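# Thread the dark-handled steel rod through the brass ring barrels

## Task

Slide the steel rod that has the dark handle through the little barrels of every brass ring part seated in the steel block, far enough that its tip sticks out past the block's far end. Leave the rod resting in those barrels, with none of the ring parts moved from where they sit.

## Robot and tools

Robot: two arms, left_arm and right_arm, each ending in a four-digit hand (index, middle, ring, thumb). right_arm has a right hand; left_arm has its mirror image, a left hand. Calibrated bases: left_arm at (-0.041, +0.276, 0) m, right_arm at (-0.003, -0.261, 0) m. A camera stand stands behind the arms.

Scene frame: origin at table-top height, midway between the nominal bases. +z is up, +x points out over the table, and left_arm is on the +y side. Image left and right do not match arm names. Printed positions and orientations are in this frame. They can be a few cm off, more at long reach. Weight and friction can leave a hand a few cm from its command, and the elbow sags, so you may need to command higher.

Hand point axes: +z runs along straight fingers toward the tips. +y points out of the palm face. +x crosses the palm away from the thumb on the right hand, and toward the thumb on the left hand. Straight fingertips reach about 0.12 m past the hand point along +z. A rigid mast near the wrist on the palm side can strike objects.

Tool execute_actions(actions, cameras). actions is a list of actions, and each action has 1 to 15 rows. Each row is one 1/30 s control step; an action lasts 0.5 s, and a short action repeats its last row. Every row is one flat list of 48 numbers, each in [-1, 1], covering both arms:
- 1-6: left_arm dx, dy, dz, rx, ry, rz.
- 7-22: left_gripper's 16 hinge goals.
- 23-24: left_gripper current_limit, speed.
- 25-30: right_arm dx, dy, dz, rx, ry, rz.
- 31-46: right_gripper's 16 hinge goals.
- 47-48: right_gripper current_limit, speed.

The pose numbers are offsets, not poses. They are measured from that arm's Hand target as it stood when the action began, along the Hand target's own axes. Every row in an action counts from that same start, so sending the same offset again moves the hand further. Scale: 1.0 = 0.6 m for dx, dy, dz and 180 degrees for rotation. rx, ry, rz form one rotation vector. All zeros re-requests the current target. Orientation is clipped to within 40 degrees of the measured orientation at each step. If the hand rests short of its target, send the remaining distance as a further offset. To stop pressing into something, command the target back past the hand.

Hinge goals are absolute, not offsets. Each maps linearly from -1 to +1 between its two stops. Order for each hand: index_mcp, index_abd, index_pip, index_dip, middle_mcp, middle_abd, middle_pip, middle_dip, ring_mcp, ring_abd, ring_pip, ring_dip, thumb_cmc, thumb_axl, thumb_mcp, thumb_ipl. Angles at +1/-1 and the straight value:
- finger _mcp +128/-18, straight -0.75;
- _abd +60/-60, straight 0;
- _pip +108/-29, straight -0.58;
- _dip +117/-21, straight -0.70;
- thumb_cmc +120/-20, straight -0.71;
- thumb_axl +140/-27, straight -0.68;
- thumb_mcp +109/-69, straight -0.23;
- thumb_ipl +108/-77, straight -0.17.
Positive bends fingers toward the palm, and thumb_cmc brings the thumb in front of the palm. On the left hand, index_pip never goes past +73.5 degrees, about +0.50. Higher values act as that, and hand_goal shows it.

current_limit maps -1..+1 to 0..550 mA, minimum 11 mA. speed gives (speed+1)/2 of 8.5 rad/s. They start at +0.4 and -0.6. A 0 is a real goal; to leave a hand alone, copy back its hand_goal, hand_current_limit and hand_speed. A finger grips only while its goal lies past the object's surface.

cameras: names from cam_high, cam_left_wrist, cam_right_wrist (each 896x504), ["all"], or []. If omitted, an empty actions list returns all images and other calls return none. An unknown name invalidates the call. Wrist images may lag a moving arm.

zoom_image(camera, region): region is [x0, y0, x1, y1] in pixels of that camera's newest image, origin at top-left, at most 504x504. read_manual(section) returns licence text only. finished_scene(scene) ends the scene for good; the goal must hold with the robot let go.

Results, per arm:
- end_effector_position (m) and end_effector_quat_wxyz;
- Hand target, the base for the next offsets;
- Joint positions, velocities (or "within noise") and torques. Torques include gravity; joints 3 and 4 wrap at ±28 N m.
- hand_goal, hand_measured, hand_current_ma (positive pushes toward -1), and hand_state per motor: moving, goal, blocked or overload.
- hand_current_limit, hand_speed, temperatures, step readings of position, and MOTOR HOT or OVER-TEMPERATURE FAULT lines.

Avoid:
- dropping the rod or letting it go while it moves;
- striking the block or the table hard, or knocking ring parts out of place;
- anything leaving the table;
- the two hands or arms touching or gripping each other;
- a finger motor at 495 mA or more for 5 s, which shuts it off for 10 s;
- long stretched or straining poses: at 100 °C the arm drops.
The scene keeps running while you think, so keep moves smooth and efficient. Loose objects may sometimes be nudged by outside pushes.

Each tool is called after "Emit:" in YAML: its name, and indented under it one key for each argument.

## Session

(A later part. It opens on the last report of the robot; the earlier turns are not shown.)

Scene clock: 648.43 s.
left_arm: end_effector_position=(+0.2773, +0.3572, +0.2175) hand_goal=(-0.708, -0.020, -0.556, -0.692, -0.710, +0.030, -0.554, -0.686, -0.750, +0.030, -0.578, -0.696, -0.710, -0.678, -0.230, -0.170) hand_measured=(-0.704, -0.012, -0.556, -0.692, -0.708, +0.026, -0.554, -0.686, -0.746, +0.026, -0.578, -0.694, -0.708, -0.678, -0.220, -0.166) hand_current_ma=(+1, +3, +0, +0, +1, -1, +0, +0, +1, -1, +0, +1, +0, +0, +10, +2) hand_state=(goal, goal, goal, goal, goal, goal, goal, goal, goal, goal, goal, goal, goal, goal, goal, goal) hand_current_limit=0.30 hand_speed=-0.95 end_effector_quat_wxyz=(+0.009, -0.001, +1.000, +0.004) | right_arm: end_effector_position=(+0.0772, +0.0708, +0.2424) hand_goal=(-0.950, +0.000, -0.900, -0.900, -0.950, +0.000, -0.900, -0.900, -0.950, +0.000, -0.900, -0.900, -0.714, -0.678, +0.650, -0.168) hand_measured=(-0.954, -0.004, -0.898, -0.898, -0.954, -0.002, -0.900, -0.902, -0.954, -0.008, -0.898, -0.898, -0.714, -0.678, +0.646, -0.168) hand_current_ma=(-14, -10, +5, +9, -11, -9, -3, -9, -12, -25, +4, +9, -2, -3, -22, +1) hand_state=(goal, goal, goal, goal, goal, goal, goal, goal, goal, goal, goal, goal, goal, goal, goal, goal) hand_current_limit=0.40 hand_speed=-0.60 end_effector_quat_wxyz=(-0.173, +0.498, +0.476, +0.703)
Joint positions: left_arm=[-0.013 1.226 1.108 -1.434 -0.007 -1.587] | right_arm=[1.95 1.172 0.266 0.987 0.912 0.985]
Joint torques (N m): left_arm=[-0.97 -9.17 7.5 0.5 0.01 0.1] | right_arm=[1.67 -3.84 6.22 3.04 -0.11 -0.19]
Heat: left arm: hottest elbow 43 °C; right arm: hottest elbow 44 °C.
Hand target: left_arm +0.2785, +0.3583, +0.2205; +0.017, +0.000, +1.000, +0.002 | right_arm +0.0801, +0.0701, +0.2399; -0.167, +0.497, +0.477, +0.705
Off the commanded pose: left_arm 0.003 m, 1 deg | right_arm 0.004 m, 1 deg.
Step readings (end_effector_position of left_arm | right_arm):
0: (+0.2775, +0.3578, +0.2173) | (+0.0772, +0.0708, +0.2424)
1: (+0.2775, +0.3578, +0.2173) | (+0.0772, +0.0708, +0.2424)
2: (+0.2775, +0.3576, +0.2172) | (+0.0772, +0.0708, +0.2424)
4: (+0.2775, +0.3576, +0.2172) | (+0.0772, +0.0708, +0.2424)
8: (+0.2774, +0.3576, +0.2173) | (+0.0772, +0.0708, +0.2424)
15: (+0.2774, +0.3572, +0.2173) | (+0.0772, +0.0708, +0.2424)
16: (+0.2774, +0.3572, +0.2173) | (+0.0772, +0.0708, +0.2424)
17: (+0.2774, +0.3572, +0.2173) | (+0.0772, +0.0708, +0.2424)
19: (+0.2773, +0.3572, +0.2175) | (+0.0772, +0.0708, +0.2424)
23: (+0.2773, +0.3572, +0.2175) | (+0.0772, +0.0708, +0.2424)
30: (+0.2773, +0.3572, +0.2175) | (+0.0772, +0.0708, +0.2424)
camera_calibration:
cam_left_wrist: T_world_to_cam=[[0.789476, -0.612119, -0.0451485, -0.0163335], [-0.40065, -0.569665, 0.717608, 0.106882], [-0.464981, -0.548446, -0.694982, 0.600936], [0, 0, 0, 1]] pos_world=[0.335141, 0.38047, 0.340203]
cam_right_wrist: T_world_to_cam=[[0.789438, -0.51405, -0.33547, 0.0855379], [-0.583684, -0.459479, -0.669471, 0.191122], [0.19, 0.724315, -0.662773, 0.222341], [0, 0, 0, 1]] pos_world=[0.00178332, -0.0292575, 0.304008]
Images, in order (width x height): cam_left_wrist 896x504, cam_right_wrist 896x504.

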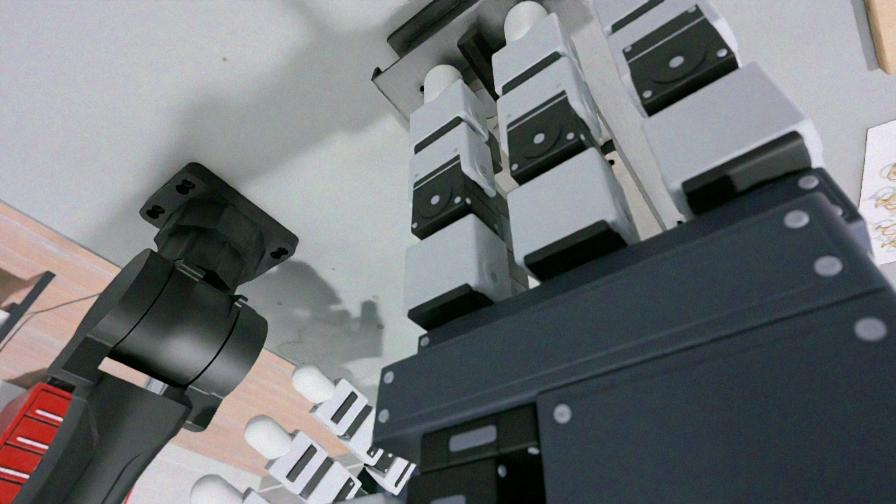

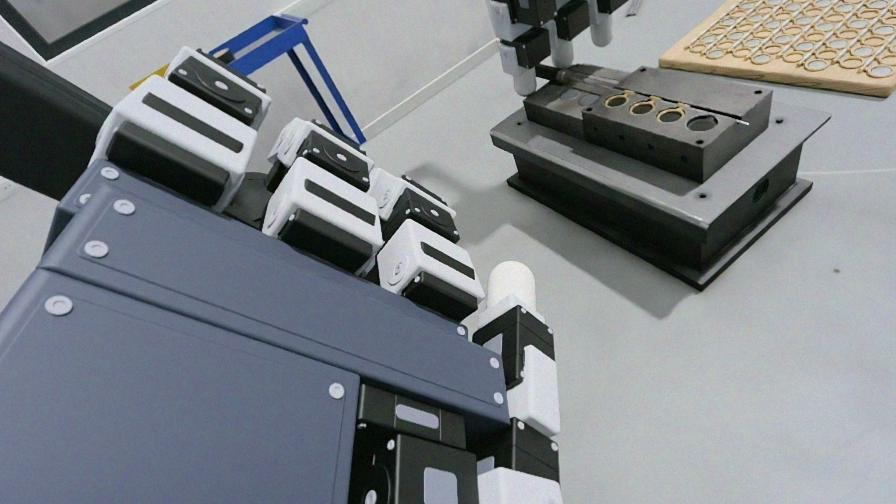

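Emit:
execute_actions:
  actions:
    - [[0,0,0,0,0,0,-0.708,-0.12,-0.556,-0.692,-0.71,0.12,-0.554,-0.686,-0.75,0.12,-0.577,-0.696,-0.71,-0.678,-0.23,-0.17,0.3,-0.93,0,0,0,0,0,0,-0.95,0,-0.9,-0.9,-0.95,0,-0.9,-0.9,-0.95,0,-0.9,-0.9,-0.714,-0.678,0.65,-0.168,0.4,-0.6]]
    - [[0.002,-0.0002,-0.0085,-0.0007,-0.005,0,-0.708,-0.12,-0.556,-0.692,-0.71,0.12,-0.554,-0.686,-0.75,0.12,-0.577,-0.696,-0.71,-0.678,-0.23,-0.17,0.3,-0.93,0,0,0,0,0,0,-0.95,0,-0.9,-0.9,-0.95,0,-0.9,-0.9,-0.95,0,-0.9,-0.9,-0.714,-0.678,0.65,-0.168,0.4,-0.6],[0.004,-0.0003,-0.017,-0.0014,-0.01,0,-0.708,-0.12,-0.556,-0.692,-0.71,0.12,-0.554,-0.686,-0.75,0.12,-0.577,-0.696,-0.71,-0.678,-0.23,-0.17,0.3,-0.93,0,0,0,0,0,0,-0.95,0,-0.9,-0.9,-0.95,0,-0.9,-0.9,-0.95,0,-0.9,-0.9,-0.714,-0.678,0.65,-0.168,0.4,-0.6],[0.006,-0.0005,-0.025,-0.002,-0.015,0,-0.708,-0.12,-0.556,-0.692,-0.71,0.12,-0.554,-0.686,-0.75,0.12,-0.577,-0.696,-0.71,-0.678,-0.23,-0.17,0.3,-0.93,0,0,0,0,0,0,-0.95,0,-0.9,-0.9,-0.95,0,-0.9,-0.9,-0.95,0,-0.9,-0.9,-0.714,-0.678,0.65,-0.168,0.4,-0.6]]
  cameras: ["cam_right_wrist", "cam_left_wrist"]

Emit:
zoom_image:
  camera: "cam_right_wrist"
  region: [510, 40, 640, 130]

Emit:
zoom_image:
  camera: "cam_left_wrist"
  region: [400, 0, 580, 122]

Scene clock: 651.80 s.
left_arm: end_effector_position=(+0.2722, +0.3577, +0.2337) hand_goal=(-0.708, -0.120, -0.556, -0.692, -0.710, +0.120, -0.554, -0.686, -0.750, +0.120, -0.578, -0.696, -0.710, -0.678, -0.230, -0.170) hand_measured=(-0.704, -0.116, -0.556, -0.692, -0.708, +0.116, -0.554, -0.686, -0.746, +0.116, -0.578, -0.694, -0.708, -0.678, -0.220, -0.166) hand_current_ma=(+1, +1, +0, +0, +1, -1, +0, +0, +1, -1, +0, +1, +0, +0, +10, +2) hand_state=(goal, goal, goal, goal, goal, goal, goal, goal, goal, goal, goal, goal, goal, goal, goal, goal) hand_current_limit=0.30 hand_speed=-0.93 end_effector_quat_wxyz=(+0.036, -0.001, +0.999, +0.005) | right_arm: end_effector_position=(+0.0772, +0.0708, +0.2424) hand_goal=(-0.950, +0.000, -0.900, -0.900, -0.950, +0.000, -0.900, -0.900, -0.950, +0.000, -0.900, -0.900, -0.714, -0.678, +0.650, -0.168) hand_measured=(-0.954, -0.004, -0.898, -0.898, -0.954, -0.002, -0.900, -0.902, -0.954, -0.008, -0.898, -0.898, -0.714, -0.678, +0.646, -0.168) hand_current_ma=(-14, -10, +5, +9, -11, -9, -3, -9, -12, -25, +4, +9, -2, -3, -22, +1) hand_state=(goal, goal, goal, goal, goal, goal, goal, goal, goal, goal, goal, goal, goal, goal, goal, goal) hand_current_limit=0.40 hand_speed=-0.60 end_effector_quat_wxyz=(-0.173, +0.498, +0.476, +0.703)
Joint positions: left_arm=[-0.013 1.172 1.108 -1.434 -0.01 -1.587] | right_arm=[1.95 1.172 0.266 0.987 0.912 0.985]
Joint torques (N m): left_arm=[-0.56 -7.24 7.69 0.61 -0.19 0.09] | right_arm=[1.49 -4.01 6.35 2.97 -0.18 -0.2]
Heat: left arm: hottest elbow 43 °C; right arm: hottest elbow 44 °C.
Hand target: left_arm +0.2744, +0.3579, +0.2353; +0.041, +0.000, +0.999, +0.005 | right_arm +0.0801, +0.0701, +0.2399; -0.167, +0.497, +0.477, +0.705
Off the commanded pose: left_arm 0.003 m, 1 deg | right_arm 0.004 m, 1 deg.
Step readings (end_effector_position of left_arm | right_arm):
0: (+0.2773, +0.3572, +0.2175) | (+0.0772, +0.0708, +0.2424)
1: (+0.2773, +0.3572, +0.2175) | (+0.0772, +0.0708, +0.2424)
2: (+0.2773, +0.3572, +0.2175) | (+0.0772, +0.0708, +0.2424)
4: (+0.2773, +0.3572, +0.2175) | (+0.0772, +0.0708, +0.2424)
8: (+0.2773, +0.3572, +0.2175) | (+0.0772, +0.0708, +0.2424)
15: (+0.2773, +0.3572, +0.2175) | (+0.0772, +0.0708, +0.2424)
16: (+0.2773, +0.3572, +0.2176) | (+0.0772, +0.0708, +0.2424)
17: (+0.2773, +0.3572, +0.2177) | (+0.0772, +0.0708, +0.2424)
19: (+0.2768, +0.3572, +0.2191) | (+0.0772, +0.0708, +0.2424)
23: (+0.2742, +0.3575, +0.2276) | (+0.0772, +0.0708, +0.2424)
30: (+0.2722, +0.3577, +0.2337) | (+0.0772, +0.0708, +0.2424)
camera_calibration:
cam_left_wrist: T_world_to_cam=[[0.790907, -0.611928, -0.00317983, -0.0214596], [-0.439019, -0.571029, 0.693678, 0.109989], [-0.426297, -0.547239, -0.720278, 0.605018], [0, 0, 0, 1]] pos_world=[0.323177, 0.380764, 0.359416]
cam_right_wrist: T_world_to_cam=[[0.789438, -0.51405, -0.33547, 0.0855379], [-0.583684, -0.459479, -0.669471, 0.191122], [0.19, 0.724315, -0.662773, 0.222341], [0, 0, 0, 1]] pos_world=[0.00178332, -0.0292575, 0.304008]
Images, in order (width x height): cam_left_wrist 896x504, cam_right_wrist 896x504.

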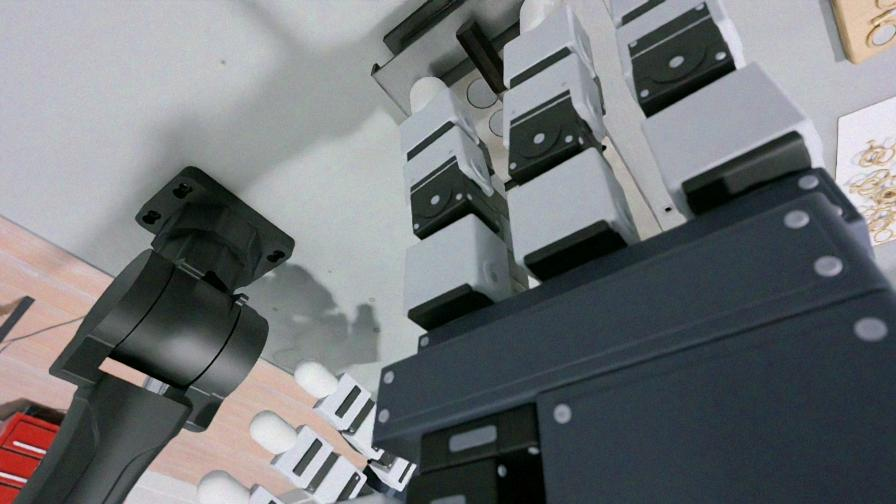

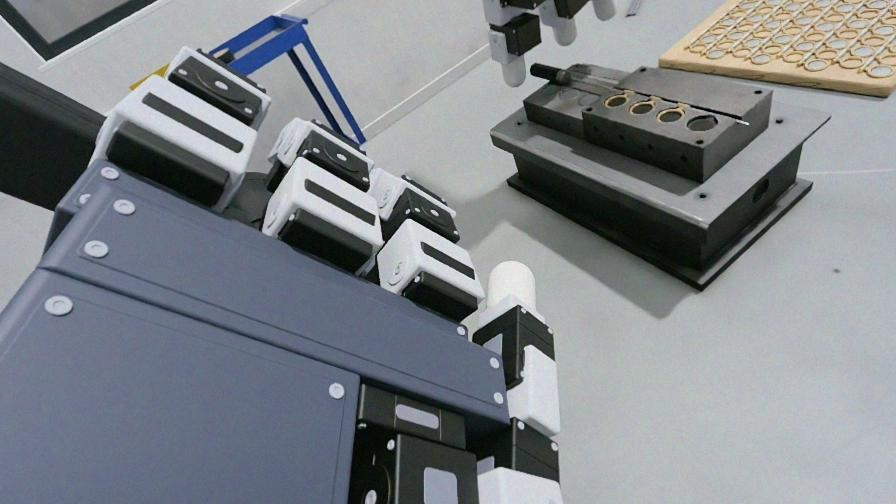

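Scaled by 3.877 from the camera's 896x504 image, which has a finer 1280x720 frame.

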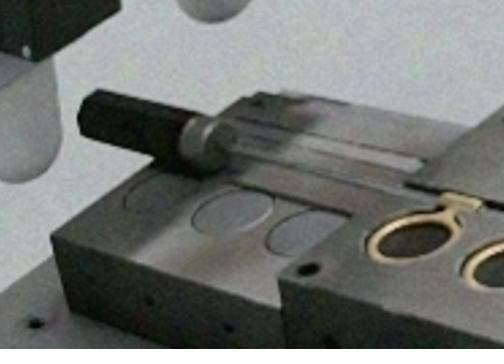

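Scaled by 2.800 from the camera's 896x504 image, which has a finer 1280x720 frame.

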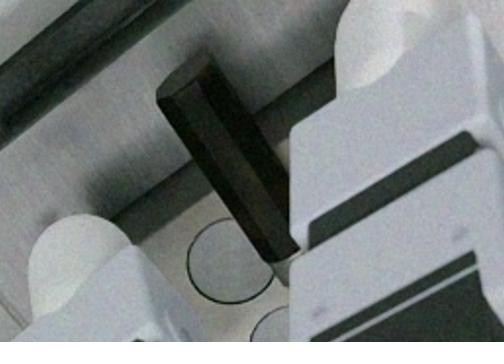

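Emit:
execute_actions:
  actions:
    - [[0,0.01,-0.04,0,0.006,0,-0.708,-0.12,-0.556,-0.692,-0.71,0.12,-0.554,-0.686,-0.75,0.12,-0.577,-0.696,-0.71,-0.678,-0.23,-0.17,0.3,-0.93,0,0,0,0,0,0,-0.95,0,-0.9,-0.9,-0.95,0,-0.9,-0.9,-0.95,0,-0.9,-0.9,-0.714,-0.678,0.65,-0.168,0.4,-0.6],[0,0.03,-0.08,0,0.013,0,-0.708,-0.12,-0.556,-0.692,-0.71,0.12,-0.554,-0.686,-0.75,0.12,-0.577,-0.696,-0.71,-0.678,-0.23,-0.17,0.3,-0.93,0,0,0,0,0,0,-0.95,0,-0.9,-0.9,-0.95,0,-0.9,-0.9,-0.95,0,-0.9,-0.9,-0.714,-0.678,0.65,-0.168,0.4,-0.6]]
  cameras: ["all"]

Emit:
zoom_image:
  camera: "cam_right_wrist"
  region: [590, 75, 690, 145]

Emit:
zoom_image:
  camera: "cam_right_wrist"
  region: [670, 85, 770, 155]

Emit:
zoom_image:
  camera: "cam_high"
  region: [510, 205, 610, 285]

Scene clock: 653.27 s.
left_arm: end_effector_position=(+0.2598, +0.3727, +0.2715) hand_goal=(-0.708, -0.120, -0.556, -0.692, -0.710, +0.120, -0.554, -0.686, -0.750, +0.120, -0.578, -0.696, -0.710, -0.678, -0.230, -0.170) hand_measured=(-0.706, -0.118, -0.556, -0.692, -0.708, +0.116, -0.554, -0.686, -0.748, +0.118, -0.578, -0.694, -0.708, -0.678, -0.220, -0.166) hand_current_ma=(+1, +1, +0, +0, +0, -1, +0, +0, +1, -1, +0, +1, +0, +0, +10, +2) hand_state=(goal, goal, goal, goal, goal, goal, goal, goal, goal, goal, goal, goal, goal, goal, goal, goal) hand_current_limit=0.30 hand_speed=-0.93 end_effector_quat_wxyz=(+0.010, -0.002, +1.000, +0.006) | right_arm: end_effector_position=(+0.0772, +0.0708, +0.2424) hand_goal=(-0.950, +0.000, -0.900, -0.900, -0.950, +0.000, -0.900, -0.900, -0.950, +0.000, -0.900, -0.900, -0.714, -0.678, +0.650, -0.168) hand_measured=(-0.954, -0.004, -0.898, -0.898, -0.954, -0.002, -0.900, -0.902, -0.954, -0.008, -0.898, -0.898, -0.714, -0.678, +0.646, -0.168) hand_current_ma=(-14, -10, +5, +9, -11, -9, -3, -9, -12, -25, +4, +9, -2, -3, -22, +1) hand_state=(goal, goal, goal, goal, goal, goal, goal, goal, goal, goal, goal, goal, goal, goal, goal, goal) hand_current_limit=0.40 hand_speed=-0.60 end_effector_quat_wxyz=(-0.173, +0.498, +0.476, +0.703)
Joint positions: left_arm=[0.032 1.173 1.205 -1.582 -0.012 -1.545] | right_arm=[1.95 1.172 0.266 0.987 0.912 0.985]
Joint torques (N m): left_arm=[-0.26 -6.48 10.63 0.03 -0.04 0.24] | right_arm=[1.9 -3.37 6.43 3.08 -0.18 -0.18]
Heat: left arm: hottest elbow 43 °C; right arm: hottest elbow 44 °C.
Hand target: left_arm +0.2705, +0.3753, +0.2835; +0.021, +0.000, +1.000, +0.005 | right_arm +0.0801, +0.0701, +0.2399; -0.167, +0.497, +0.477, +0.705
Off the commanded pose: left_arm 0.016 m, 1 deg | right_arm 0.004 m, 1 deg.
Step readings (end_effector_position of left_arm | right_arm):
0: (+0.2722, +0.3577, +0.2337) | (+0.0772, +0.0708, +0.2424)
1: (+0.2722, +0.3577, +0.2337) | (+0.0772, +0.0708, +0.2424)
2: (+0.2710, +0.3578, +0.2339) | (+0.0772, +0.0708, +0.2424)
4: (+0.2650, +0.3596, +0.2376) | (+0.0772, +0.0708, +0.2424)
8: (+0.2585, +0.3680, +0.2563) | (+0.0772, +0.0708, +0.2424)
15: (+0.2608, +0.3724, +0.2714) | (+0.0772, +0.0708, +0.2424)
camera_calibration:
cam_left_wrist: T_world_to_cam=[[0.792027, -0.608721, -0.0463902, 0.00782541], [-0.400225, -0.57512, 0.713483, 0.0729861], [-0.460992, -0.546531, -0.699136, 0.638236], [0, 0, 0, 1]] pos_world=[0.317234, 0.395555, 0.394502]
cam_right_wrist: T_world_to_cam=[[0.789438, -0.51405, -0.33547, 0.0855379], [-0.583684, -0.459479, -0.669471, 0.191122], [0.19, 0.724315, -0.662773, 0.222341], [0, 0, 0, 1]] pos_world=[0.00178332, -0.0292575, 0.304008]

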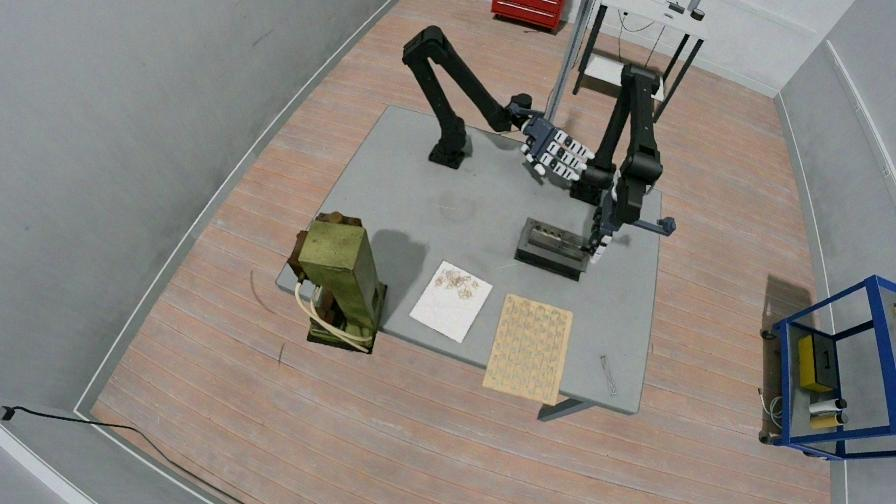

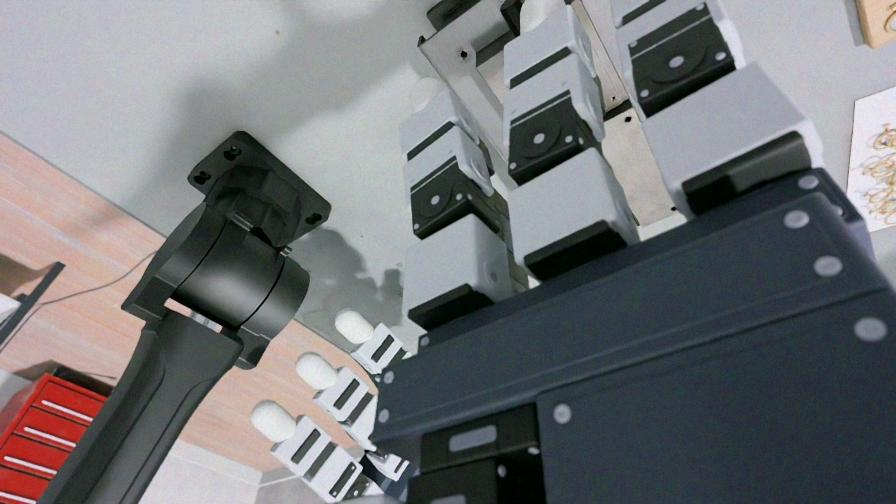

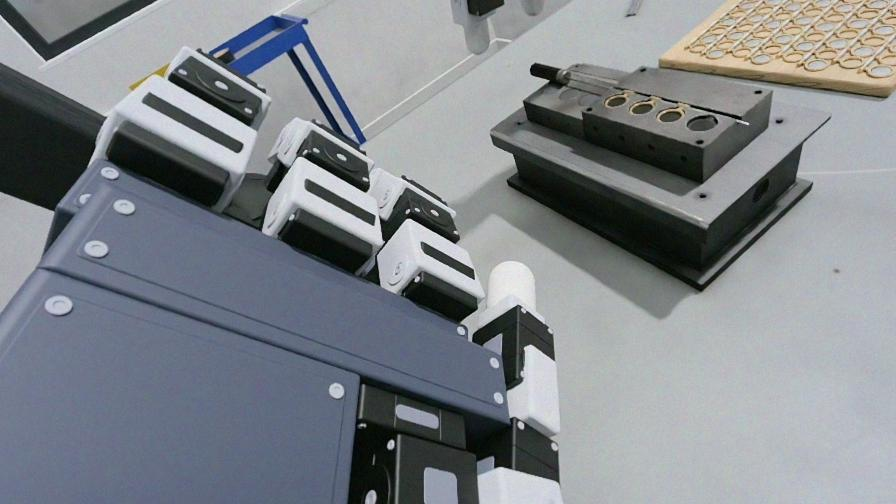

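Scaled by 5.040 from the camera's 896x504 image, which has a finer 1280x720 frame.

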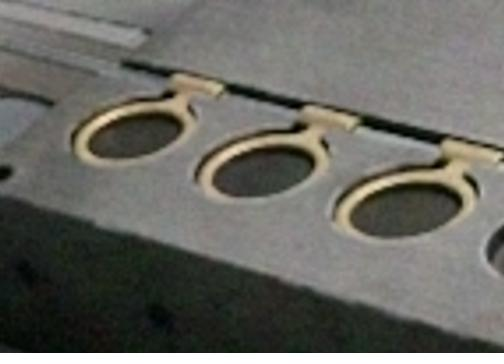

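Scaled by 5.040 from the camera's 896x504 image, which has a finer 1280x720 frame.

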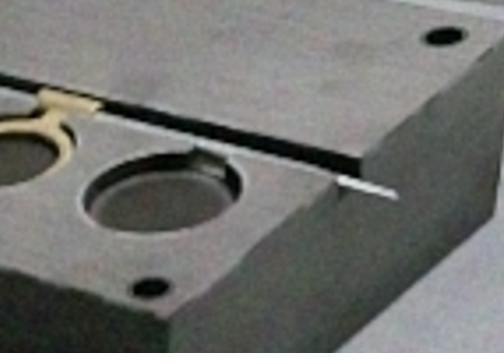

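Scaled by 5.040 from the camera's 896x504 image, which has a finer 1280x720 frame.

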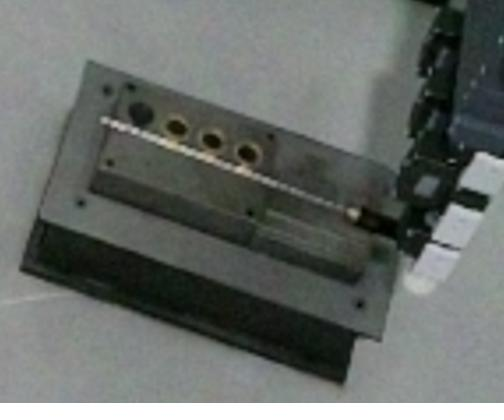

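Emit:
finished_scene:
  scene: 1

The scene is finished: the task was done.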